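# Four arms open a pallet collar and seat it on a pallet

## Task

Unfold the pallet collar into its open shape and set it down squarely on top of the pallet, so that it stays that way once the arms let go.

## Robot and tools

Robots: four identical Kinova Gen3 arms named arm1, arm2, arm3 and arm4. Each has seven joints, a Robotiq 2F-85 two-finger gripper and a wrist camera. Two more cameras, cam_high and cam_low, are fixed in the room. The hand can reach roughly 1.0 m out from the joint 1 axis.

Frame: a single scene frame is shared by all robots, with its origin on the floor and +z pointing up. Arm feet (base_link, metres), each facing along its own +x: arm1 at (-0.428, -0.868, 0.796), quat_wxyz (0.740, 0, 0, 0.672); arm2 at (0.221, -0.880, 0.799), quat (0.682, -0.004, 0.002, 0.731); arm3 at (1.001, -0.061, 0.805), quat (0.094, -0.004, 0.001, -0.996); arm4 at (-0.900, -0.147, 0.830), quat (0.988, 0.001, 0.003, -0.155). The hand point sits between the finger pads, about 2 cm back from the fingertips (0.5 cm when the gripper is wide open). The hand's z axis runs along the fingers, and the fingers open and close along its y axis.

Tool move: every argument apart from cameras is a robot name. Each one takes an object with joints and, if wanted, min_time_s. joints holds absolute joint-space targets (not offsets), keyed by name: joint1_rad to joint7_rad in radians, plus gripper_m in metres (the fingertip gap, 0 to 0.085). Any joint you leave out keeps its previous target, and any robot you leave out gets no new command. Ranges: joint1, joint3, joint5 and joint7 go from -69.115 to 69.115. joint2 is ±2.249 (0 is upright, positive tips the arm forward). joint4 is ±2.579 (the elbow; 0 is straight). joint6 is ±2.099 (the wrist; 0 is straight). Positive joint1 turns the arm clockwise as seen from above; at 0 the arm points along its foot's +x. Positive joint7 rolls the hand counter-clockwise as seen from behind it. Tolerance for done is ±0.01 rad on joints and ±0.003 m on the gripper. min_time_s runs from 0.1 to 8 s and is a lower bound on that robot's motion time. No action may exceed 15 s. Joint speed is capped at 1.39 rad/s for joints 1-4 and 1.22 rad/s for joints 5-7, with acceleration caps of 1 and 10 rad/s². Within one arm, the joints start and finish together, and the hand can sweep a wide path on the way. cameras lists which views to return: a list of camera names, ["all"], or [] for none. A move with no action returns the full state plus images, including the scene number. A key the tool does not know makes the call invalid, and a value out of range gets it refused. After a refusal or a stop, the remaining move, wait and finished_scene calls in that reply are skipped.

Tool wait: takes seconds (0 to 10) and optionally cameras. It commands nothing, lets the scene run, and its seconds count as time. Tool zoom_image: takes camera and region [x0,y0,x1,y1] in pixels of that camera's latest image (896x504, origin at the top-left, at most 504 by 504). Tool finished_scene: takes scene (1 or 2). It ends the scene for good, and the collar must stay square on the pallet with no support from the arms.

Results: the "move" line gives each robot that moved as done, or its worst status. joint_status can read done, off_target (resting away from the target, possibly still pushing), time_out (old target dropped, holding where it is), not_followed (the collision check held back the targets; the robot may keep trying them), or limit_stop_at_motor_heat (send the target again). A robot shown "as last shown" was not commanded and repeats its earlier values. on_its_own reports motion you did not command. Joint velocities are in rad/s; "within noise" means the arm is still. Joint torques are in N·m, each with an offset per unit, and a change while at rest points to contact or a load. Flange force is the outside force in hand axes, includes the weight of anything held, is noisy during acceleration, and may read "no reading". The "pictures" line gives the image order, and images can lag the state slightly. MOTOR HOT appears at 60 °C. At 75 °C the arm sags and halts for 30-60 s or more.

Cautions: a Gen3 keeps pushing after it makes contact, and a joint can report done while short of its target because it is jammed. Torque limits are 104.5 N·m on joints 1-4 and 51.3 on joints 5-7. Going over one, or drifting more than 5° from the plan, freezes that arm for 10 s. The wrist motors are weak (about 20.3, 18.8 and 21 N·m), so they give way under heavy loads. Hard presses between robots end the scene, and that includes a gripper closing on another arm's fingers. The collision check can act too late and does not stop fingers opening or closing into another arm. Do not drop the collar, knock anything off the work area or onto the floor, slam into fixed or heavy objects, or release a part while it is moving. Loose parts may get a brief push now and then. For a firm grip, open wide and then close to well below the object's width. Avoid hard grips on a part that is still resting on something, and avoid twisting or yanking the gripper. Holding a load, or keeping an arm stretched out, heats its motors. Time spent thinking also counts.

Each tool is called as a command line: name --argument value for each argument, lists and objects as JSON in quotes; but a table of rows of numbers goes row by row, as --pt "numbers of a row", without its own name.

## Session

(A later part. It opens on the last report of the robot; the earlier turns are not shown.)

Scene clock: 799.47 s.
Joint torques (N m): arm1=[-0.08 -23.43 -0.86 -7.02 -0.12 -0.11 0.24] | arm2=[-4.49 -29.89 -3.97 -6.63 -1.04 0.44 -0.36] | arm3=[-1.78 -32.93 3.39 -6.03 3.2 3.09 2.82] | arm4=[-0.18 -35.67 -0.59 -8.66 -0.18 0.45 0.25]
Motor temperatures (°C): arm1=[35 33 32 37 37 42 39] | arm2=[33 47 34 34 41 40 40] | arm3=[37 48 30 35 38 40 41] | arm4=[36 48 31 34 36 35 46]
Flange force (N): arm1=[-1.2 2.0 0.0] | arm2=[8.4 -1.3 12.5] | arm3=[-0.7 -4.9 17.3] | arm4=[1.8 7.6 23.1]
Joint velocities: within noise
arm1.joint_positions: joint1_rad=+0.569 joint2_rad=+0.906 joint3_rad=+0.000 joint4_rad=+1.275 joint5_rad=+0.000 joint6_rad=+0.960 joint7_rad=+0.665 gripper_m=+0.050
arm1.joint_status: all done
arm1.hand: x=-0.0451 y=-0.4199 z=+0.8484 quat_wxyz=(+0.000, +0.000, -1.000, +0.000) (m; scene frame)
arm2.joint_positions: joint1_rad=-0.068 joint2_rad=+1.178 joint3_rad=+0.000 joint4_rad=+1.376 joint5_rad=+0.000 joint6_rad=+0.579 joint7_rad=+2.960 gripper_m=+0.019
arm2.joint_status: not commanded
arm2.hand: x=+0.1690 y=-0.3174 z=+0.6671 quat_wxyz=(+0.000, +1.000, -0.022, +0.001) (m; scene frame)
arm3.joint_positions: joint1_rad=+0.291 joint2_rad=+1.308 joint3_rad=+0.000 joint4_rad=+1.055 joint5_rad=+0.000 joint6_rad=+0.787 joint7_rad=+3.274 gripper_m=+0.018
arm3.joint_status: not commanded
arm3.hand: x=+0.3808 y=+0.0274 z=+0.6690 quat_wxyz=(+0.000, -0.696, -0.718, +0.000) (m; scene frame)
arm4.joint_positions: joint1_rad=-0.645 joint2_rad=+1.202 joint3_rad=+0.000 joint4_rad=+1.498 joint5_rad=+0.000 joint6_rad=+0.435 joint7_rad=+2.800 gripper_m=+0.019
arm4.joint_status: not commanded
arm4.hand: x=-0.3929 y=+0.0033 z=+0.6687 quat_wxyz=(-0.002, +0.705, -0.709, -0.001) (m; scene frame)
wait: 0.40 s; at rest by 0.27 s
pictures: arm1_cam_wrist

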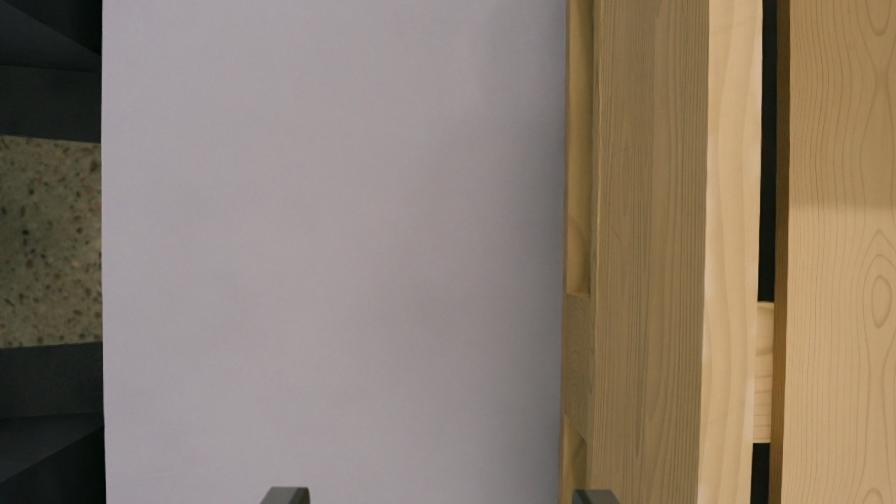

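move --arm1 '{"joints":{"joint1_rad":-0.0545,"joint2_rad":0.6825,"joint4_rad":1.7938,"joint6_rad":0.6653,"joint7_rad":0.0418},"min_time_s":2.5}' --arm2 '{"joints":{"joint1_rad":-0.0671,"joint2_rad":1.1940,"joint4_rad":1.3777,"joint6_rad":0.5617,"joint7_rad":2.9608},"min_time_s":2}' --arm3 '{"joints":{"joint1_rad":0.2879,"joint2_rad":1.3225,"joint4_rad":1.0533,"joint6_rad":0.7736,"joint7_rad":3.2704},"min_time_s":2}' --arm4 '{"joints":{"joint1_rad":-0.6411,"joint2_rad":1.2219,"joint4_rad":1.4870,"joint6_rad":0.4265,"joint7_rad":2.8045},"min_time_s":2}'

wait --seconds 0.4 --cameras '["arm1_cam_wrist","cam_low"]'

zoom_image --camera "cam_low" --region '[300, 260, 420, 350]'

zoom_image --camera "cam_low" --region '[590, 240, 690, 320]'

zoom_image --camera "cam_low" --region '[220, 240, 300, 320]'

zoom_image --camera "arm1_cam_wrist" --region '[532, 240, 812, 460]'

Scene clock: 815.40 s.
Joint torques (N m): arm1=[-0.09 -18.49 -0.82 -5.26 -0.11 -0.07 0.28] | arm2=[-3.93 -30.07 -3.44 -6.51 -0.89 0.44 -0.4] | arm3=[-1.96 -33.03 3.46 -6.13 3.2 2.89 2.83] | arm4=[0.05 -35.72 -0.56 -8.42 -0.43 0.46 0.01]
Motor temperatures (°C): arm1=[35 34 32 37 37 42 39] | arm2=[33 46 34 34 41 40 40] | arm3=[36 48 30 35 38 40 41] | arm4=[36 47 31 34 36 35 46]
Flange force (N): arm1=[0.5 1.6 0.3] | arm2=[7.5 -1.1 12.9] | arm3=[-0.5 -4.5 17.2] | arm4=[1.8 7.3 23.0]
move: arm1 done; arm2 done; arm3 done; arm4 done
Joint velocities: within noise
arm1.joint_positions: joint1_rad=-0.054 joint2_rad=+0.683 joint3_rad=+0.000 joint4_rad=+1.794 joint5_rad=+0.000 joint6_rad=+0.665 joint7_rad=+0.042 gripper_m=+0.050
arm1.joint_status: all done
arm1.hand: x=-0.3841 y=-0.4097 z=+0.8482 quat_wxyz=(+0.000, +0.000, -1.000, +0.000) (m; scene frame)
arm2.joint_positions: joint1_rad=-0.067 joint2_rad=+1.194 joint3_rad=+0.000 joint4_rad=+1.378 joint5_rad=+0.000 joint6_rad=+0.562 joint7_rad=+2.961 gripper_m=+0.019
arm2.joint_status: all done
arm2.hand: x=+0.1701 y=-0.3194 z=+0.6581 quat_wxyz=(+0.000, +1.000, -0.022, +0.001) (m; scene frame)
arm3.joint_positions: joint1_rad=+0.288 joint2_rad=+1.322 joint3_rad=+0.000 joint4_rad=+1.053 joint5_rad=+0.000 joint6_rad=+0.774 joint7_rad=+3.270 gripper_m=+0.018
arm3.joint_status: all done
arm3.hand: x=+0.3818 y=+0.0254 z=+0.6600 quat_wxyz=(+0.000, -0.697, -0.718, +0.000) (m; scene frame)
arm4.joint_positions: joint1_rad=-0.641 joint2_rad=+1.222 joint3_rad=+0.000 joint4_rad=+1.487 joint5_rad=+0.000 joint6_rad=+0.426 joint7_rad=+2.805 gripper_m=+0.019
arm4.joint_status: all done
arm4.hand: x=-0.3919 y=+0.0013 z=+0.6597 quat_wxyz=(-0.002, +0.705, -0.709, -0.001) (m; scene frame)
pictures: none

Scene clock: 815.80 s.
Joint torques (N m): arm1=[-0.09 -18.44 -0.96 -5.12 -0.11 -0.08 0.27] | arm2=[-3.95 -30.03 -3.44 -6.47 -0.88 0.43 -0.41] | arm3=[-1.77 -32.96 3.42 -6.12 3.2 2.93 2.81] | arm4=[0.02 -35.71 -0.57 -8.49 -0.43 0.46 0.03]
Motor temperatures (°C): arm1=[35 34 32 37 37 42 39] | arm2=[33 46 34 34 41 40 40] | arm3=[36 48 30 35 38 40 41] | arm4=[36 47 31 34 36 35 46]
Flange force (N): arm1=[0.4 2.0 0.1] | arm2=[7.5 -1.2 12.9] | arm3=[-0.8 -4.4 17.1] | arm4=[1.9 7.6 22.9]
Joint velocities: within noise
arm1.joint_positions: joint1_rad=-0.054 joint2_rad=+0.683 joint3_rad=+0.000 joint4_rad=+1.794 joint5_rad=+0.000 joint6_rad=+0.665 joint7_rad=+0.042 gripper_m=+0.050
arm1.joint_status: all done
arm1.hand: x=-0.3841 y=-0.4097 z=+0.8482 quat_wxyz=(+0.000, +0.000, -1.000, +0.000) (m; scene frame)
arm2.joint_positions: joint1_rad=-0.067 joint2_rad=+1.194 joint3_rad=+0.000 joint4_rad=+1.378 joint5_rad=+0.000 joint6_rad=+0.562 joint7_rad=+2.961 gripper_m=+0.019
arm2.joint_status: all done
arm2.hand: x=+0.1701 y=-0.3194 z=+0.6581 quat_wxyz=(+0.000, +1.000, -0.022, +0.001) (m; scene frame)
arm3.joint_positions: joint1_rad=+0.288 joint2_rad=+1.322 joint3_rad=+0.000 joint4_rad=+1.053 joint5_rad=+0.000 joint6_rad=+0.774 joint7_rad=+3.270 gripper_m=+0.018
arm3.joint_status: all done
arm3.hand: x=+0.3818 y=+0.0254 z=+0.6600 quat_wxyz=(+0.000, -0.697, -0.718, +0.000) (m; scene frame)
arm4.joint_positions: joint1_rad=-0.641 joint2_rad=+1.222 joint3_rad=+0.000 joint4_rad=+1.487 joint5_rad=+0.000 joint6_rad=+0.426 joint7_rad=+2.805 gripper_m=+0.019
arm4.joint_status: all done
arm4.hand: x=-0.3919 y=+0.0013 z=+0.6597 quat_wxyz=(-0.002, +0.705, -0.709, -0.001) (m; scene frame)
wait: 0.40 s; at rest by 0.27 s
pictures: arm1_cam_wrist, cam_low

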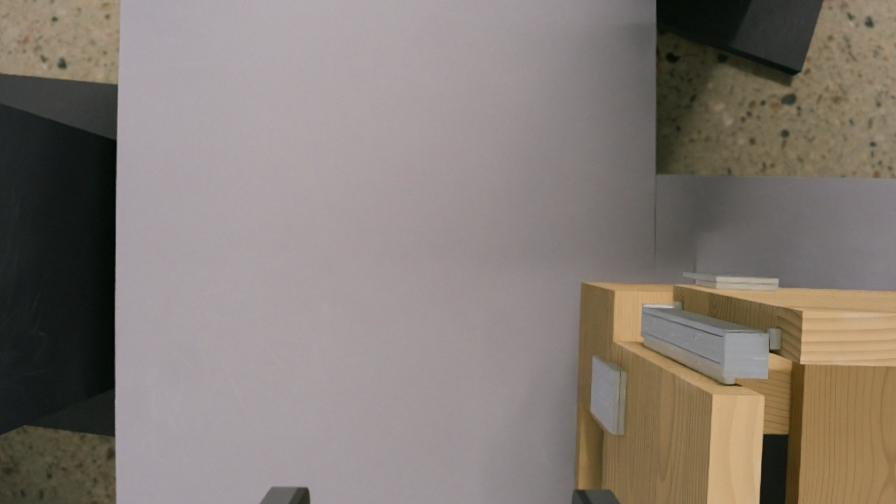

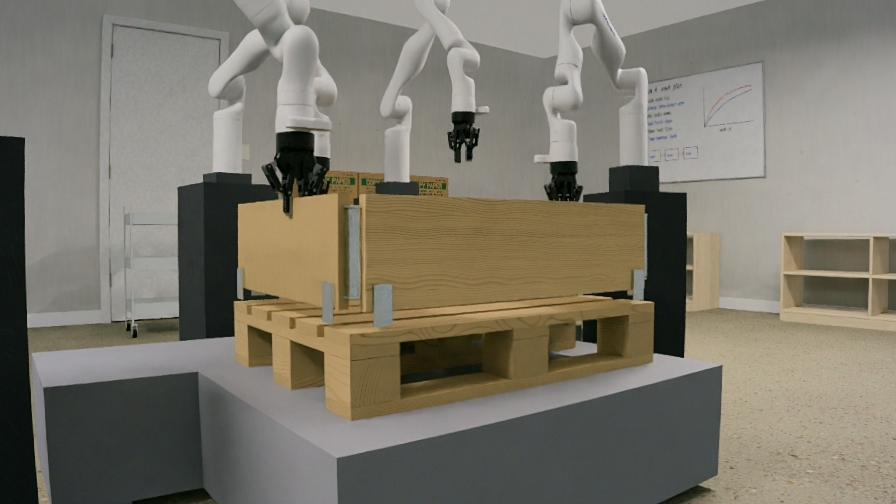

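Scaled by 4.200 from the camera's 896x504 image, which has a finer 1280x720 frame.

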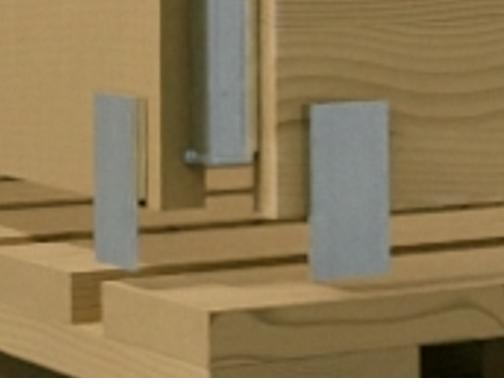

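Scaled by 5.040 from the camera's 896x504 image, which has a finer 1280x720 frame.

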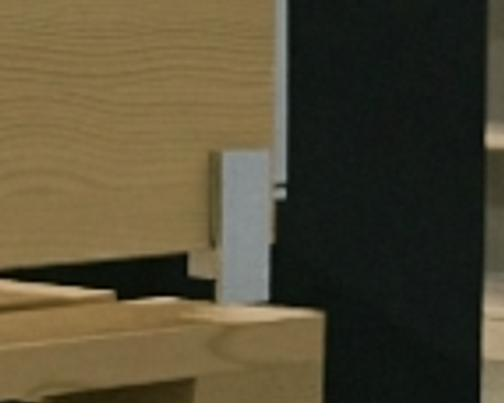

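Scaled by 6.300 from the camera's 896x504 image, which has a finer 1280x720 frame.

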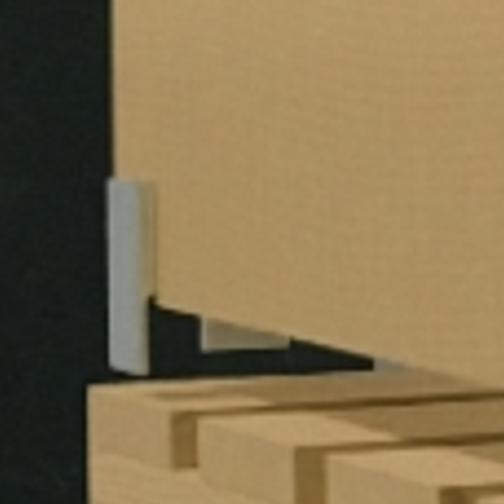

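Scaled by 1.800 from the camera's 896x504 image, which has a finer 1280x720 frame.

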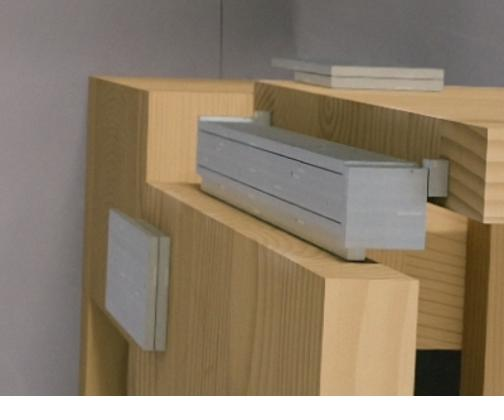

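move --arm2 '{"joints":{"joint1_rad":-0.0638,"joint2_rad":1.2110,"joint4_rad":1.3744,"joint6_rad":0.5480,"joint7_rad":2.9641},"min_time_s":2}' --arm3 '{"joints":{"joint1_rad":0.2867,"joint2_rad":1.3362,"joint4_rad":1.0552,"joint6_rad":0.7580,"joint7_rad":3.2692},"min_time_s":2}' --arm4 '{"joints":{"joint1_rad":-0.6380,"joint2_rad":1.2431,"joint4_rad":1.4702,"joint6_rad":0.4221,"joint7_rad":2.8075},"min_time_s":2}'

wait --seconds 0.4 --cameras '["arm1_cam_wrist","cam_low"]'

zoom_image --camera "cam_low" --region '[300, 260, 420, 350]'

zoom_image --camera "cam_low" --region '[590, 240, 690, 320]'

zoom_image --camera "cam_low" --region '[220, 240, 300, 320]'

zoom_image --camera "arm1_cam_wrist" --region '[532, 240, 812, 460]'

Scene clock: 825.60 s.
Joint torques (N m): arm1=[-0.03 -18.37 -0.86 -5.21 -0.07 -0.05 0.25] | arm2=[-4.12 -32.62 -3.63 -7.11 -0.94 0.42 -0.42] | arm3=[-1.6 -27.36 3.2 -4.76 3.01 2.4 2.64] | arm4=[0.75 -35.59 0.17 -9.6 -0.46 -0.19 -0.19]
Motor temperatures (°C): arm1=[35 34 32 37 37 42 39] | arm2=[33 46 34 34 41 40 40] | arm3=[36 48 30 35 38 40 41] | arm4=[36 47 31 34 36 35 46]
Flange force (N): arm1=[0.6 1.5 0.1] | arm2=[7.8 -1.2 17.5] | arm3=[-1.1 -2.4 7.0] | arm4=[1.8 10.8 20.2]
move: arm2 done; arm3 done; arm4 done
Joint velocities: within noise
arm1: as last shown
arm2.joint_positions: joint1_rad=-0.064 joint2_rad=+1.211 joint3_rad=+0.000 joint4_rad=+1.374 joint5_rad=+0.000 joint6_rad=+0.548 joint7_rad=+2.964 gripper_m=+0.019
arm2.joint_status: all done
arm2.hand: x=+0.1721 y=-0.3203 z=+0.6492 quat_wxyz=(+0.000, +1.000, -0.022, +0.001) (m; scene frame)
arm3.joint_positions: joint1_rad=+0.287 joint2_rad=+1.336 joint3_rad=+0.000 joint4_rad=+1.055 joint5_rad=+0.000 joint6_rad=+0.758 joint7_rad=+3.269 gripper_m=+0.018
arm3.joint_status: all done
arm3.hand: x=+0.3838 y=+0.0245 z=+0.6510 quat_wxyz=(+0.000, -0.697, -0.718, +0.000) (m; scene frame)
arm4.joint_positions: joint1_rad=-0.638 joint2_rad=+1.243 joint3_rad=+0.000 joint4_rad=+1.470 joint5_rad=+0.000 joint6_rad=+0.422 joint7_rad=+2.807 gripper_m=+0.019
arm4.joint_status: all done
arm4.hand: x=-0.3899 y=+0.0003 z=+0.6507 quat_wxyz=(-0.002, +0.705, -0.710, -0.001) (m; scene frame)
pictures: none

Scene clock: 826.00 s.
Joint torques (N m): arm1=[-0.07 -18.52 -0.88 -5.19 -0.12 -0.07 0.3] | arm2=[-4.11 -32.67 -3.64 -7.11 -0.96 0.44 -0.43] | arm3=[-1.62 -27.26 3.17 -4.7 2.94 2.43 2.68] | arm4=[0.79 -35.57 0.18 -9.62 -0.47 -0.17 -0.19]
Motor temperatures (°C): arm1=[35 34 32 37 37 42 39] | arm2=[33 46 34 34 41 40 40] | arm3=[36 48 30 35 38 40 41] | arm4=[36 47 31 34 36 35 46]
Flange force (N): arm1=[0.5 1.9 0.3] | arm2=[7.8 -1.2 17.6] | arm3=[-1.1 -2.4 6.9] | arm4=[1.8 11.0 20.1]
Joint velocities: within noise
arm1.joint_positions: joint1_rad=-0.054 joint2_rad=+0.683 joint3_rad=+0.000 joint4_rad=+1.794 joint5_rad=+0.000 joint6_rad=+0.665 joint7_rad=+0.042 gripper_m=+0.050
arm1.joint_status: not commanded
arm1.hand: x=-0.3841 y=-0.4097 z=+0.8482 quat_wxyz=(+0.000, +0.000, -1.000, +0.000) (m; scene frame)
arm2.joint_positions: joint1_rad=-0.064 joint2_rad=+1.211 joint3_rad=+0.000 joint4_rad=+1.374 joint5_rad=+0.000 joint6_rad=+0.548 joint7_rad=+2.964 gripper_m=+0.019
arm2.joint_status: all done
arm2.hand: x=+0.1721 y=-0.3203 z=+0.6492 quat_wxyz=(+0.000, +1.000, -0.022, +0.001) (m; scene frame)
arm3.joint_positions: joint1_rad=+0.287 joint2_rad=+1.336 joint3_rad=+0.000 joint4_rad=+1.055 joint5_rad=+0.000 joint6_rad=+0.758 joint7_rad=+3.269 gripper_m=+0.018
arm3.joint_status: all done
arm3.hand: x=+0.3838 y=+0.0245 z=+0.6510 quat_wxyz=(+0.000, -0.697, -0.718, +0.000) (m; scene frame)
arm4.joint_positions: joint1_rad=-0.638 joint2_rad=+1.243 joint3_rad=+0.000 joint4_rad=+1.470 joint5_rad=+0.000 joint6_rad=+0.422 joint7_rad=+2.807 gripper_m=+0.019
arm4.joint_status: all done
arm4.hand: x=-0.3899 y=+0.0003 z=+0.6507 quat_wxyz=(-0.002, +0.705, -0.710, -0.001) (m; scene frame)
wait: 0.40 s; at rest by 0.27 s
pictures: arm1_cam_wrist, cam_low

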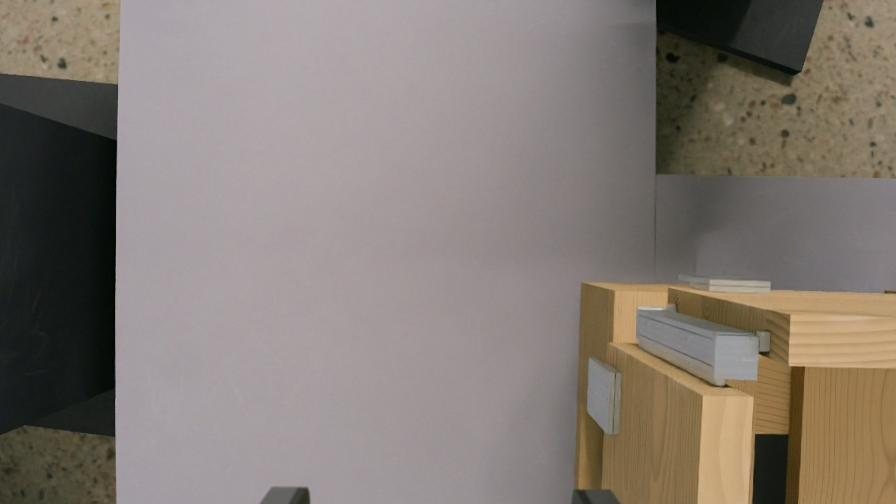

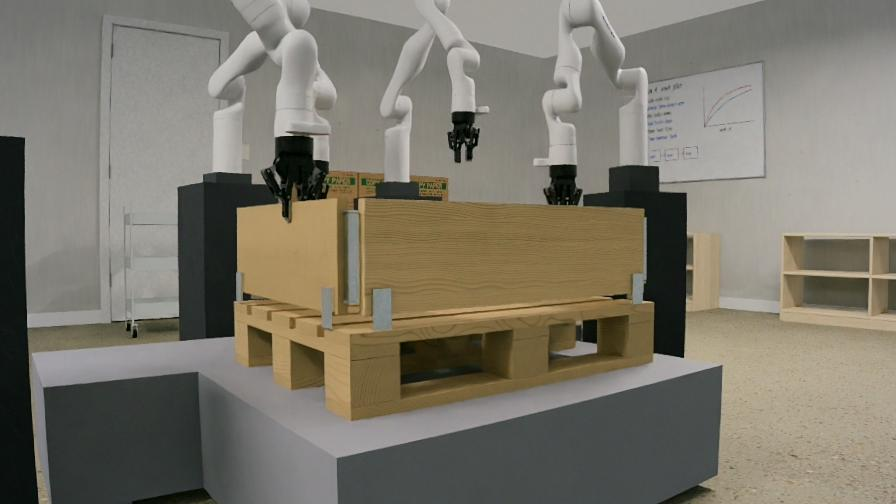

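Scaled by 4.200 from the camera's 896x504 image, which has a finer 1280x720 frame.

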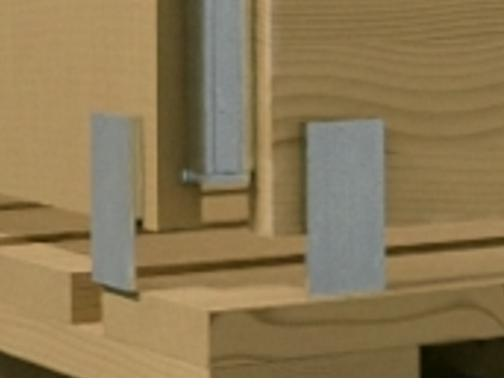

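Scaled by 5.040 from the camera's 896x504 image, which has a finer 1280x720 frame.

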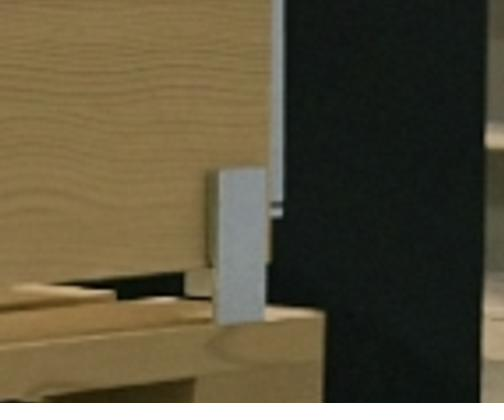

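Scaled by 6.300 from the camera's 896x504 image, which has a finer 1280x720 frame.

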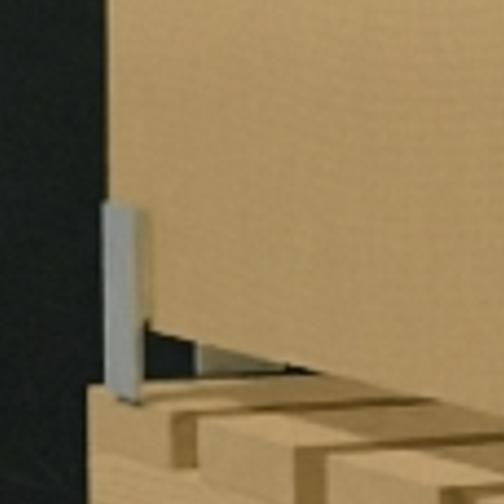

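Scaled by 1.800 from the camera's 896x504 image, which has a finer 1280x720 frame.

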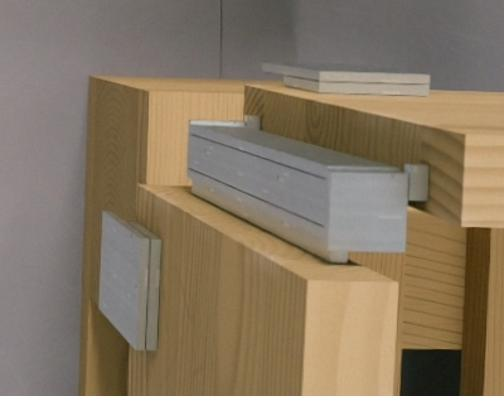

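move --arm2 '{"joints":{"joint2_rad":1.2027,"joint4_rad":1.3782,"joint6_rad":0.5524},"min_time_s":0.8}' --arm3 '{"joints":{"joint2_rad":1.3283,"joint4_rad":1.0596,"joint6_rad":0.7615},"min_time_s":0.8}' --arm4 '{"joints":{"joint2_rad":1.2344,"joint4_rad":1.4749,"joint6_rad":0.4261},"min_time_s":0.8}'

move --arm2 '{"joints":{"joint1_rad":-0.0580,"joint2_rad":1.2023,"joint4_rad":1.3795,"joint6_rad":0.5515,"joint7_rad":2.9699},"min_time_s":1}' --arm3 '{"joints":{"joint1_rad":0.2872,"joint2_rad":1.3222,"joint4_rad":1.0774,"joint6_rad":0.7499,"joint7_rad":3.2697},"min_time_s":1}' --arm4 '{"joints":{"joint1_rad":-0.6360,"joint2_rad":1.2375,"joint4_rad":1.4622,"joint6_rad":0.4357,"joint7_rad":2.8095},"min_time_s":1}'

move --arm2 '{"joints":{"joint2_rad":1.2106,"joint4_rad":1.3757,"joint6_rad":0.5471},"min_time_s":1}' --arm3 '{"joints":{"joint2_rad":1.3301,"joint4_rad":1.0730,"joint6_rad":0.7464},"min_time_s":1}' --arm4 '{"joints":{"joint2_rad":1.2462,"joint4_rad":1.4575,"joint6_rad":0.4317},"min_time_s":1}'

wait --seconds 0.4 --cameras '["arm1_cam_wrist","cam_low"]'

zoom_image --camera "cam_low" --region '[300, 280, 380, 340]'

zoom_image --camera "cam_low" --region '[220, 260, 300, 320]'

zoom_image --camera "arm1_cam_wrist" --region '[570, 250, 790, 430]'

Scene clock: 836.60 s.
Joint torques (N m): arm1=[-0.03 -18.41 -0.9 -5.18 -0.13 -0.12 0.27] | arm2=[-4.23 -31.41 -3.81 -7.76 -0.97 -0.28 -0.4] | arm3=[-2.95 -32.95 2.47 -6.55 2.94 2.47 2.84] | arm4=[0.57 -37.03 0.12 -9.98 -0.18 -0.43 0.11]
Motor temperatures (°C): arm1=[35 34 32 37 37 42 39] | arm2=[33 47 34 34 41 40 40] | arm3=[36 47 30 35 38 40 40] | arm4=[36 47 31 34 36 35 46]
Flange force (N): arm1=[0.6 1.8 -0.1] | arm2=[8.3 0.7 13.7] | arm3=[0.8 -2.8 16.2] | arm4=[1.3 10.0 22.8]
move: arm2 done; arm3 done; arm4 done
Joint velocities: within noise
arm1: as last shown
arm2.joint_positions: joint1_rad=-0.064 joint2_rad=+1.203 joint3_rad=+0.000 joint4_rad=+1.378 joint5_rad=+0.000 joint6_rad=+0.552 joint7_rad=+2.964 gripper_m=+0.019
arm2.joint_status: all done
arm2.hand: x=+0.1721 y=-0.3203 z=+0.6532 quat_wxyz=(+0.000, +1.000, -0.022, +0.001) (m; scene frame)
arm3.joint_positions: joint1_rad=+0.287 joint2_rad=+1.328 joint3_rad=+0.000 joint4_rad=+1.060 joint5_rad=+0.000 joint6_rad=+0.761 joint7_rad=+3.269 gripper_m=+0.018
arm3.joint_status: all done
arm3.hand: x=+0.3838 y=+0.0245 z=+0.6550 quat_wxyz=(+0.000, -0.697, -0.718, +0.000) (m; scene frame)
arm4.joint_positions: joint1_rad=-0.638 joint2_rad=+1.234 joint3_rad=+0.000 joint4_rad=+1.475 joint5_rad=+0.000 joint6_rad=+0.426 joint7_rad=+2.807 gripper_m=+0.019
arm4.joint_status: all done
arm4.hand: x=-0.3899 y=+0.0002 z=+0.6547 quat_wxyz=(-0.002, +0.705, -0.710, -0.001) (m; scene frame)
pictures: none

Scene clock: 837.90 s.
Joint torques (N m): arm1=[-0.11 -18.46 -0.88 -5.19 -0.16 -0.09 0.26] | arm2=[-4.36 -30.32 -3.88 -6.48 -1.04 0.45 -0.41] | arm3=[-1.97 -32.55 3.41 -6.25 3.36 2.6 2.84] | arm4=[0.24 -37.21 -0.25 -10.07 -0.26 -0.44 0.13]
Motor temperatures (°C): arm1=[35 34 32 37 37 42 39] | arm2=[33 47 34 34 41 40 40] | arm3=[36 47 30 35 38 40 40] | arm4=[36 47 31 34 36 35 46]
Flange force (N): arm1=[0.3 1.8 0.1] | arm2=[8.3 -1.1 13.5] | arm3=[-0.7 -3.1 16.1] | arm4=[1.8 9.6 22.9]
move: arm2 done; arm3 done; arm4 done
Joint velocities: within noise
arm1: as last shown
arm2.joint_positions: joint1_rad=-0.058 joint2_rad=+1.202 joint3_rad=+0.000 joint4_rad=+1.379 joint5_rad=+0.000 joint6_rad=+0.552 joint7_rad=+2.970 gripper_m=+0.019
arm2.joint_status: all done
arm2.hand: x=+0.1754 y=-0.3203 z=+0.6532 quat_wxyz=(+0.000, +1.000, -0.022, +0.002) (m; scene frame)
arm3.joint_positions: joint1_rad=+0.287 joint2_rad=+1.322 joint3_rad=+0.000 joint4_rad=+1.077 joint5_rad=+0.000 joint6_rad=+0.750 joint7_rad=+3.270 gripper_m=+0.018
arm3.joint_status: all done
arm3.hand: x=+0.3872 y=+0.0245 z=+0.6550 quat_wxyz=(+0.000, -0.697, -0.718, +0.000) (m; scene frame)
arm4.joint_positions: joint1_rad=-0.636 joint2_rad=+1.238 joint3_rad=+0.000 joint4_rad=+1.462 joint5_rad=+0.000 joint6_rad=+0.436 joint7_rad=+2.809 gripper_m=+0.019
arm4.joint_status: all done
arm4.hand: x=-0.3867 y=+0.0002 z=+0.6547 quat_wxyz=(-0.002, +0.705, -0.710, -0.001) (m; scene frame)
pictures: none

Scene clock: 839.20 s.
Joint torques (N m): arm1=[-0.08 -18.53 -0.91 -5.19 -0.11 -0.07 0.3] | arm2=[-3.56 -32.66 -3.02 -7.11 -0.71 0.42 -0.37] | arm3=[-1.66 -27.24 3.19 -4.76 3.02 2.22 2.71] | arm4=[0.3 -35.07 -0.34 -8.55 -0.49 0.46 -0.09]
Motor temperatures (°C): arm1=[35 34 32 37 37 42 39] | arm2=[33 47 34 34 41 40 40] | arm3=[36 47 30 35 38 40 41] | arm4=[36 47 31 34 36 35 46]
Flange force (N): arm1=[0.5 1.9 0.3] | arm2=[6.8 -1.0 17.6] | arm3=[-1.1 -2.5 6.8] | arm4=[1.8 8.6 20.7]
move: arm2 done; arm3 done; arm4 done
Joint velocities: within noise
arm1: as last shown
arm2.joint_positions: joint1_rad=-0.058 joint2_rad=+1.211 joint3_rad=+0.000 joint4_rad=+1.376 joint5_rad=+0.000 joint6_rad=+0.547 joint7_rad=+2.970 gripper_m=+0.019
arm2.joint_status: all done
arm2.hand: x=+0.1754 y=-0.3204 z=+0.6492 quat_wxyz=(+0.000, +1.000, -0.022, +0.002) (m; scene frame)
arm3.joint_positions: joint1_rad=+0.287 joint2_rad=+1.330 joint3_rad=+0.000 joint4_rad=+1.073 joint5_rad=+0.000 joint6_rad=+0.746 joint7_rad=+3.270 gripper_m=+0.018
arm3.joint_status: all done
arm3.hand: x=+0.3871 y=+0.0245 z=+0.6510 quat_wxyz=(+0.000, -0.697, -0.718, +0.000) (m; scene frame)
arm4.joint_positions: joint1_rad=-0.636 joint2_rad=+1.246 joint3_rad=+0.000 joint4_rad=+1.457 joint5_rad=+0.000 joint6_rad=+0.432 joint7_rad=+2.809 gripper_m=+0.019
arm4.joint_status: all done
arm4.hand: x=-0.3866 y=+0.0002 z=+0.6507 quat_wxyz=(-0.002, +0.705, -0.710, -0.001) (m; scene frame)
pictures: none

Scene clock: 839.60 s.
Joint torques (N m): arm1=[0.02 -18.45 -0.94 -5.14 -0.14 -0.05 0.19] | arm2=[-3.55 -32.67 -3.01 -7.12 -0.74 0.41 -0.37] | arm3=[-1.79 -27.18 3.12 -4.78 2.96 2.25 2.67] | arm4=[0.33 -35.12 -0.32 -8.57 -0.48 0.46 -0.09]
Motor temperatures (°C): arm1=[35 34 32 37 37 42 39] | arm2=[33 47 34 34 41 40 40] | arm3=[36 47 30 35 38 40 41] | arm4=[36 47 31 34 36 35 46]
Flange force (N): arm1=[0.5 1.9 0.2] | arm2=[6.7 -1.0 17.6] | arm3=[-0.9 -2.1 6.7] | arm4=[1.8 8.6 20.8]
Joint velocities: within noise
arm1.joint_positions: joint1_rad=-0.054 joint2_rad=+0.683 joint3_rad=+0.000 joint4_rad=+1.794 joint5_rad=+0.000 joint6_rad=+0.665 joint7_rad=+0.042 gripper_m=+0.050
arm1.joint_status: not commanded
arm1.hand: x=-0.3841 y=-0.4097 z=+0.8482 quat_wxyz=(+0.000, +0.000, -1.000, +0.000) (m; scene frame)
arm2.joint_positions: joint1_rad=-0.058 joint2_rad=+1.211 joint3_rad=+0.000 joint4_rad=+1.376 joint5_rad=+0.000 joint6_rad=+0.547 joint7_rad=+2.970 gripper_m=+0.019
arm2.joint_status: all done
arm2.hand: x=+0.1754 y=-0.3204 z=+0.6492 quat_wxyz=(+0.000, +1.000, -0.022, +0.002) (m; scene frame)
arm3.joint_positions: joint1_rad=+0.287 joint2_rad=+1.330 joint3_rad=+0.000 joint4_rad=+1.073 joint5_rad=+0.000 joint6_rad=+0.746 joint7_rad=+3.270 gripper_m=+0.018
arm3.joint_status: all done
arm3.hand: x=+0.3871 y=+0.0245 z=+0.6510 quat_wxyz=(+0.000, -0.697, -0.718, +0.000) (m; scene frame)
arm4.joint_positions: joint1_rad=-0.636 joint2_rad=+1.246 joint3_rad=+0.000 joint4_rad=+1.457 joint5_rad=+0.000 joint6_rad=+0.432 joint7_rad=+2.809 gripper_m=+0.019
arm4.joint_status: all done
arm4.hand: x=-0.3866 y=+0.0002 z=+0.6507 quat_wxyz=(-0.002, +0.705, -0.710, -0.001) (m; scene frame)
wait: 0.40 s; at rest by 0.27 s
pictures: arm1_cam_wrist, cam_low

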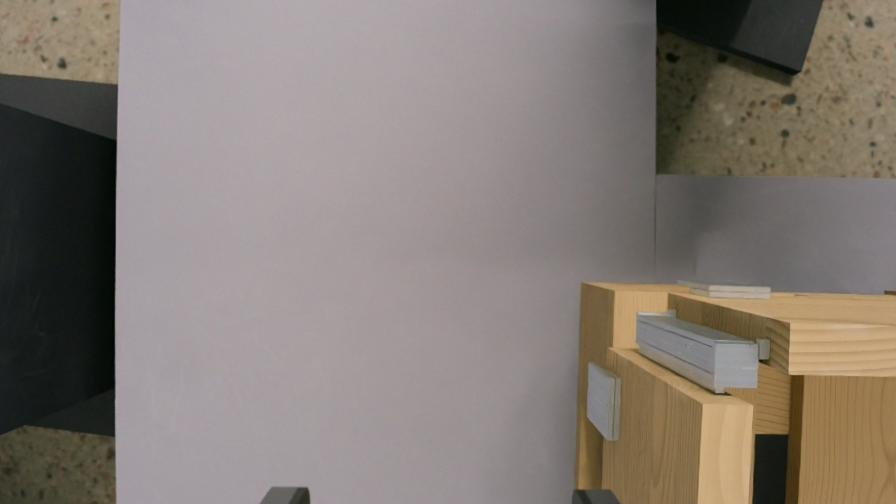

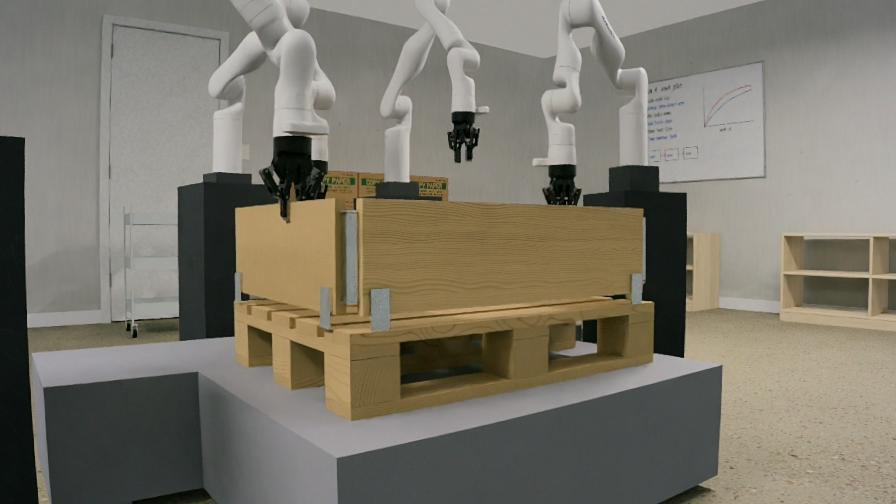

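Scaled by 6.300 from the camera's 896x504 image, which has a finer 1280x720 frame.

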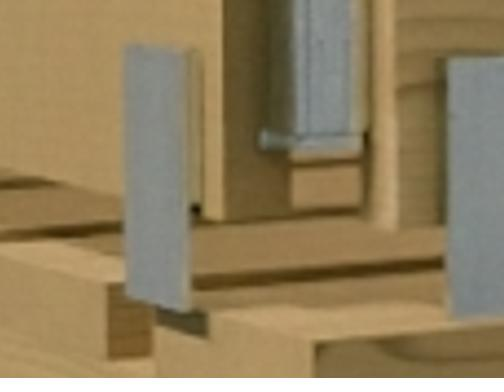

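Scaled by 6.300 from the camera's 896x504 image, which has a finer 1280x720 frame.

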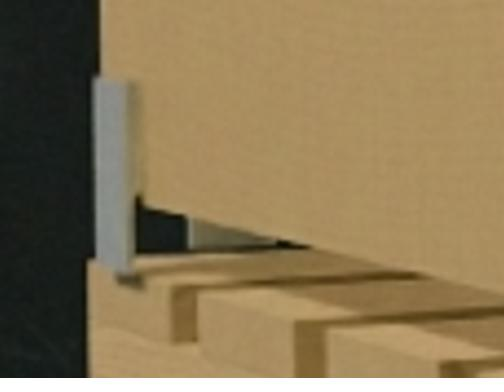

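Scaled by 2.291 from the camera's 896x504 image, which has a finer 1280x720 frame.

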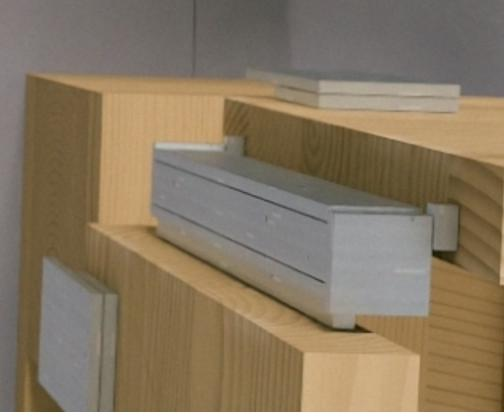

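zoom_image --camera "cam_low" --region '[355, 280, 435, 340]'

zoom_image --camera "cam_low" --region '[590, 260, 670, 320]'

zoom_image --camera "cam_low" --region '[420, 270, 600, 350]'

Scaled by 6.300 from the camera's 896x504 image, which has a finer 1280x720 frame.

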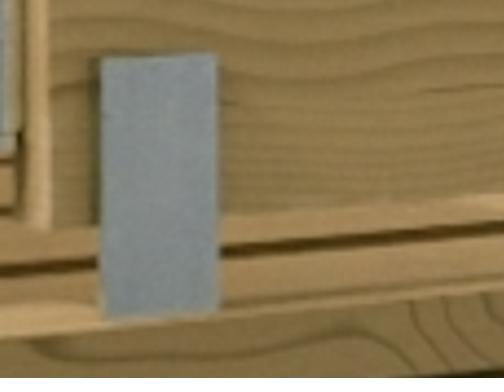

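Scaled by 6.300 from the camera's 896x504 image, which has a finer 1280x720 frame.

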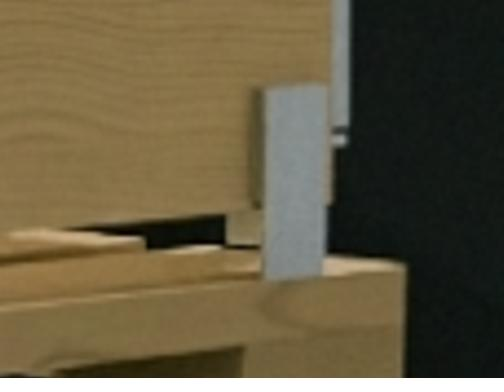

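Scaled by 2.800 from the camera's 896x504 image, which has a finer 1280x720 frame.

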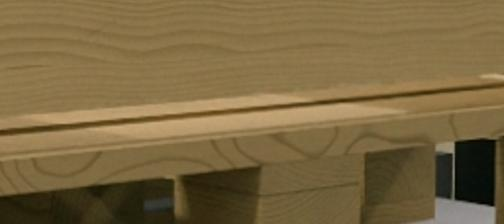

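move --arm2 '{"joints":{"joint2_rad":1.2023,"joint4_rad":1.3795,"joint6_rad":0.5515},"min_time_s":0.8}' --arm3 '{"joints":{"joint2_rad":1.3222,"joint4_rad":1.0774,"joint6_rad":0.7499},"min_time_s":0.8}' --arm4 '{"joints":{"joint2_rad":1.2375,"joint4_rad":1.4622,"joint6_rad":0.4357},"min_time_s":0.8}'

move --arm2 '{"joints":{"joint1_rad":-0.0605,"joint2_rad":1.2130,"joint4_rad":1.3440,"joint6_rad":0.5765,"joint7_rad":2.9674},"min_time_s":1.2}' --arm3 '{"joints":{"joint1_rad":0.2996,"joint2_rad":1.3290,"joint4_rad":1.0576,"joint6_rad":0.7628,"joint7_rad":3.2821},"min_time_s":1.2}' --arm4 '{"joints":{"joint1_rad":-0.6517,"joint2_rad":1.2374,"joint4_rad":1.4625,"joint6_rad":0.4355,"joint7_rad":2.7938},"min_time_s":1.2}'

move --arm2 '{"joints":{"joint2_rad":1.2212,"joint4_rad":1.3402,"joint6_rad":0.5721},"min_time_s":1}' --arm3 '{"joints":{"joint2_rad":1.3369,"joint4_rad":1.0533,"joint6_rad":0.7592},"min_time_s":1}' --arm4 '{"joints":{"joint2_rad":1.2461,"joint4_rad":1.4579,"joint6_rad":0.4314},"min_time_s":1}'

wait --seconds 0.4 --cameras '["arm1_cam_wrist","cam_low"]'

zoom_image --camera "cam_low" --region '[310, 280, 390, 340]'

zoom_image --camera "cam_low" --region '[220, 260, 300, 320]'

zoom_image --camera "cam_low" --region '[590, 260, 670, 320]'

zoom_image --camera "arm1_cam_wrist" --region '[570, 250, 790, 430]'

Scene clock: 863.20 s.
Joint torques (N m): arm1=[-0.1 -18.46 -0.91 -5.22 -0.12 -0.03 0.24] | arm2=[-4.17 -31.28 -3.73 -7.76 -1.02 -0.27 -0.41] | arm3=[-3.03 -32.9 2.48 -6.5 3.02 2.5 2.84] | arm4=[0.59 -37.25 0.2 -10.14 -0.17 -0.44 0.11]
Motor temperatures (°C): arm1=[35 34 32 37 37 42 39] | arm2=[33 47 34 34 41 40 40] | arm3=[36 46 30 35 38 40 40] | arm4=[36 46 31 34 36 35 46]
Flange force (N): arm1=[0.4 1.6 0.3] | arm2=[8.2 1.0 13.4] | arm3=[0.9 -2.6 16.4] | arm4=[1.3 10.0 22.9]
move: arm2 done; arm3 done; arm4 done
Joint velocities: within noise
arm1: as last shown
arm2.joint_positions: joint1_rad=-0.058 joint2_rad=+1.202 joint3_rad=+0.000 joint4_rad=+1.380 joint5_rad=+0.000 joint6_rad=+0.552 joint7_rad=+2.970 gripper_m=+0.019
arm2.joint_status: all done
arm2.hand: x=+0.1754 y=-0.3203 z=+0.6532 quat_wxyz=(+0.000, +1.000, -0.022, +0.002) (m; scene frame)
arm3.joint_positions: joint1_rad=+0.287 joint2_rad=+1.322 joint3_rad=+0.000 joint4_rad=+1.077 joint5_rad=+0.000 joint6_rad=+0.750 joint7_rad=+3.270 gripper_m=+0.018
arm3.joint_status: all done
arm3.hand: x=+0.3872 y=+0.0245 z=+0.6550 quat_wxyz=(+0.000, -0.697, -0.718, +0.000) (m; scene frame)
arm4.joint_positions: joint1_rad=-0.636 joint2_rad=+1.238 joint3_rad=+0.000 joint4_rad=+1.462 joint5_rad=+0.000 joint6_rad=+0.436 joint7_rad=+2.809 gripper_m=+0.019
arm4.joint_status: all done
arm4.hand: x=-0.3867 y=+0.0002 z=+0.6547 quat_wxyz=(-0.002, +0.705, -0.710, -0.001) (m; scene frame)
pictures: none

Scene clock: 864.70 s.
Joint torques (N m): arm1=[-0.06 -18.44 -0.84 -5.16 -0.15 -0.07 0.24] | arm2=[-4.4 -31.31 -3.92 -7.88 -1.15 -0.29 -0.46] | arm3=[-2.8 -33.43 2.54 -6.82 2.89 2.47 2.8] | arm4=[0.52 -37.17 0.35 -10.15 0.07 -0.36 0.28]
Motor temperatures (°C): arm1=[35 34 32 37 37 42 39] | arm2=[33 47 34 34 41 40 40] | arm3=[36 46 30 35 38 40 41] | arm4=[36 47 31 34 36 35 46]
Flange force (N): arm1=[0.4 1.9 0.1] | arm2=[8.6 0.7 12.9] | arm3=[0.6 -2.4 16.9] | arm4=[1.4 10.5 22.8]
move: arm2 done; arm3 done; arm4 done
Joint velocities: within noise
arm1: as last shown
arm2.joint_positions: joint1_rad=-0.061 joint2_rad=+1.213 joint3_rad=+0.000 joint4_rad=+1.344 joint5_rad=+0.000 joint6_rad=+0.576 joint7_rad=+2.967 gripper_m=+0.019
arm2.joint_status: all done
arm2.hand: x=+0.1729 y=-0.3124 z=+0.6531 quat_wxyz=(+0.000, +1.000, -0.022, +0.002) (m; scene frame)
arm3.joint_positions: joint1_rad=+0.300 joint2_rad=+1.329 joint3_rad=+0.000 joint4_rad=+1.058 joint5_rad=+0.000 joint6_rad=+0.763 joint7_rad=+3.282 gripper_m=+0.018
arm3.joint_status: all done
arm3.hand: x=+0.3846 y=+0.0324 z=+0.6550 quat_wxyz=(+0.000, -0.697, -0.718, +0.000) (m; scene frame)
arm4.joint_positions: joint1_rad=-0.652 joint2_rad=+1.237 joint3_rad=+0.000 joint4_rad=+1.463 joint5_rad=+0.000 joint6_rad=+0.435 joint7_rad=+2.794 gripper_m=+0.019
arm4.joint_status: all done
arm4.hand: x=-0.3891 y=+0.0083 z=+0.6547 quat_wxyz=(-0.002, +0.705, -0.710, -0.001) (m; scene frame)
pictures: none

Scene clock: 866.00 s.
Joint torques (N m): arm1=[-0.02 -18.42 -0.9 -5.27 -0.1 0 0.26] | arm2=[-3.71 -32.93 -3.13 -7.46 -0.81 0.37 -0.41] | arm3=[-1.78 -27.47 3.12 -4.96 2.89 2.24 2.68] | arm4=[0.21 -35.17 -0.28 -8.59 -0.31 0.44 0.08]
Motor temperatures (°C): arm1=[35 34 32 37 37 42 39] | arm2=[33 47 34 34 41 40 40] | arm3=[36 46 30 35 38 40 41] | arm4=[36 47 31 34 36 35 46]
Flange force (N): arm1=[0.6 1.3 0.3] | arm2=[7.0 -0.8 17.2] | arm3=[-0.9 -2.0 6.9] | arm4=[1.8 8.6 20.8]
move: arm2 done; arm3 done; arm4 done
Joint velocities: within noise
arm1: as last shown
arm2.joint_positions: joint1_rad=-0.061 joint2_rad=+1.221 joint3_rad=+0.000 joint4_rad=+1.340 joint5_rad=+0.000 joint6_rad=+0.572 joint7_rad=+2.967 gripper_m=+0.019
arm2.joint_status: all done
arm2.hand: x=+0.1729 y=-0.3124 z=+0.6492 quat_wxyz=(+0.000, +1.000, -0.022, +0.002) (m; scene frame)
arm3.joint_positions: joint1_rad=+0.300 joint2_rad=+1.337 joint3_rad=+0.000 joint4_rad=+1.053 joint5_rad=+0.000 joint6_rad=+0.759 joint7_rad=+3.282 gripper_m=+0.018
arm3.joint_status: all done
arm3.hand: x=+0.3846 y=+0.0324 z=+0.6510 quat_wxyz=(+0.000, -0.696, -0.718, +0.000) (m; scene frame)
arm4.joint_positions: joint1_rad=-0.652 joint2_rad=+1.246 joint3_rad=+0.000 joint4_rad=+1.458 joint5_rad=+0.000 joint6_rad=+0.431 joint7_rad=+2.794 gripper_m=+0.019
arm4.joint_status: all done
arm4.hand: x=-0.3891 y=+0.0083 z=+0.6507 quat_wxyz=(-0.002, +0.705, -0.710, -0.001) (m; scene frame)
pictures: none

Scene clock: 866.40 s.
Joint torques (N m): arm1=[-0.14 -18.39 -0.86 -5.21 -0.11 -0.05 0.27] | arm2=[-3.72 -32.91 -3.11 -7.43 -0.82 0.36 -0.4] | arm3=[-1.8 -27.48 3.08 -4.98 2.89 2.28 2.69] | arm4=[0.19 -35.17 -0.26 -8.6 -0.29 0.44 0.06]
Motor temperatures (°C): arm1=[35 34 32 37 37 42 39] | arm2=[33 47 34 34 41 40 40] | arm3=[36 46 30 35 38 40 41] | arm4=[36 46 31 34 36 35 46]
Flange force (N): arm1=[0.4 1.5 0.1] | arm2=[7.0 -1.0 17.2] | arm3=[-0.9 -1.8 6.9] | arm4=[1.9 8.6 20.8]
Joint velocities: within noise
arm1.joint_positions: joint1_rad=-0.054 joint2_rad=+0.683 joint3_rad=+0.000 joint4_rad=+1.794 joint5_rad=+0.000 joint6_rad=+0.665 joint7_rad=+0.042 gripper_m=+0.050
arm1.joint_status: not commanded
arm1.hand: x=-0.3841 y=-0.4097 z=+0.8482 quat_wxyz=(+0.000, +0.000, -1.000, +0.000) (m; scene frame)
arm2.joint_positions: joint1_rad=-0.061 joint2_rad=+1.221 joint3_rad=+0.000 joint4_rad=+1.340 joint5_rad=+0.000 joint6_rad=+0.572 joint7_rad=+2.967 gripper_m=+0.019
arm2.joint_status: all done
arm2.hand: x=+0.1729 y=-0.3124 z=+0.6492 quat_wxyz=(+0.000, +1.000, -0.022, +0.002) (m; scene frame)
arm3.joint_positions: joint1_rad=+0.300 joint2_rad=+1.337 joint3_rad=+0.000 joint4_rad=+1.053 joint5_rad=+0.000 joint6_rad=+0.759 joint7_rad=+3.282 gripper_m=+0.018
arm3.joint_status: all done
arm3.hand: x=+0.3846 y=+0.0324 z=+0.6510 quat_wxyz=(+0.000, -0.696, -0.718, +0.000) (m; scene frame)
arm4.joint_positions: joint1_rad=-0.652 joint2_rad=+1.246 joint3_rad=+0.000 joint4_rad=+1.458 joint5_rad=+0.000 joint6_rad=+0.431 joint7_rad=+2.794 gripper_m=+0.019
arm4.joint_status: all done
arm4.hand: x=-0.3891 y=+0.0083 z=+0.6507 quat_wxyz=(-0.002, +0.705, -0.710, -0.001) (m; scene frame)
wait: 0.40 s; at rest by 0.27 s
pictures: arm1_cam_wrist, cam_low

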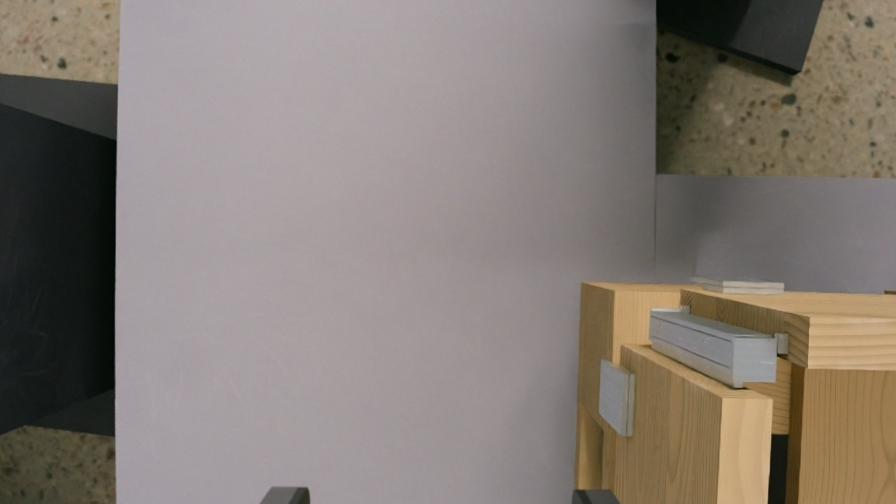

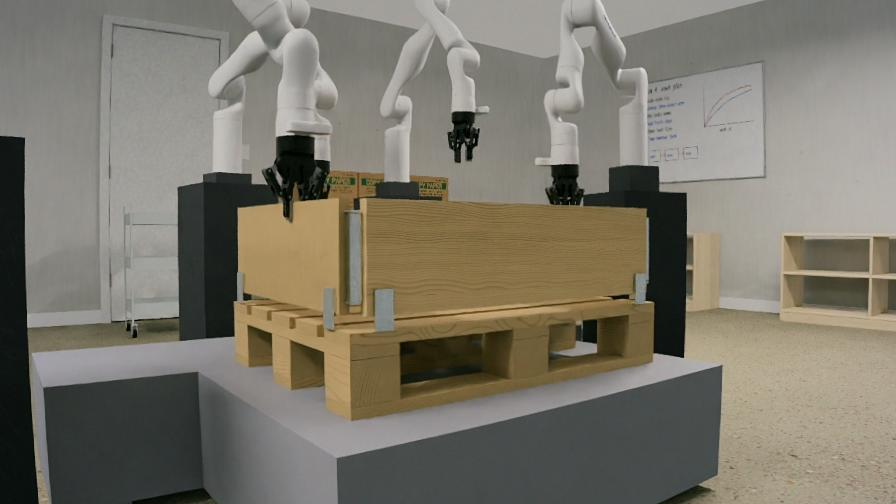

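Scaled by 6.300 from the camera's 896x504 image, which has a finer 1280x720 frame.

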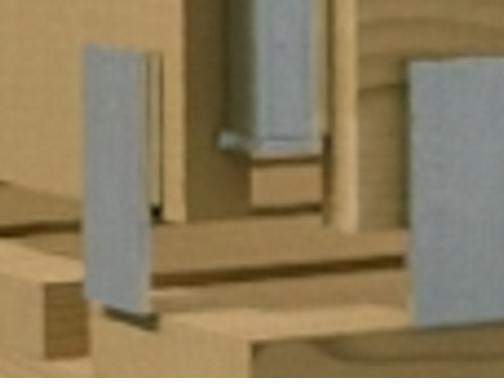

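Scaled by 6.300 from the camera's 896x504 image, which has a finer 1280x720 frame.

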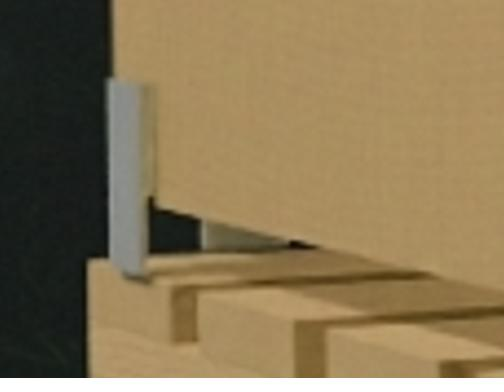

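Scaled by 6.300 from the camera's 896x504 image, which has a finer 1280x720 frame.

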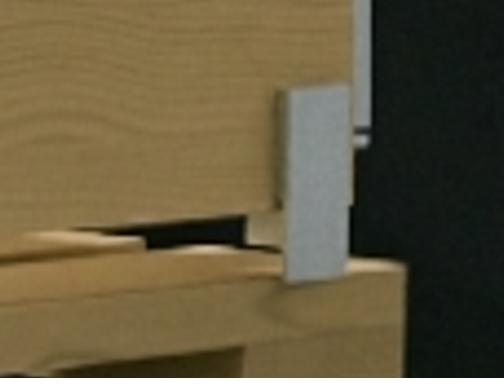

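Scaled by 2.291 from the camera's 896x504 image, which has a finer 1280x720 frame.

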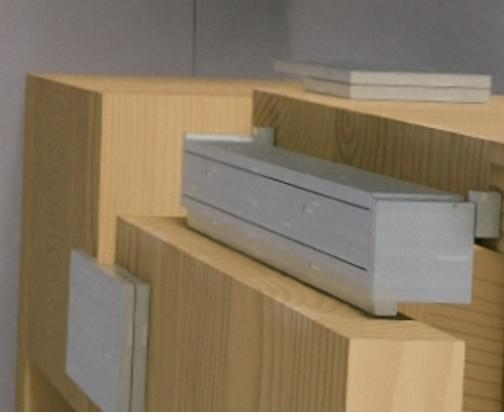

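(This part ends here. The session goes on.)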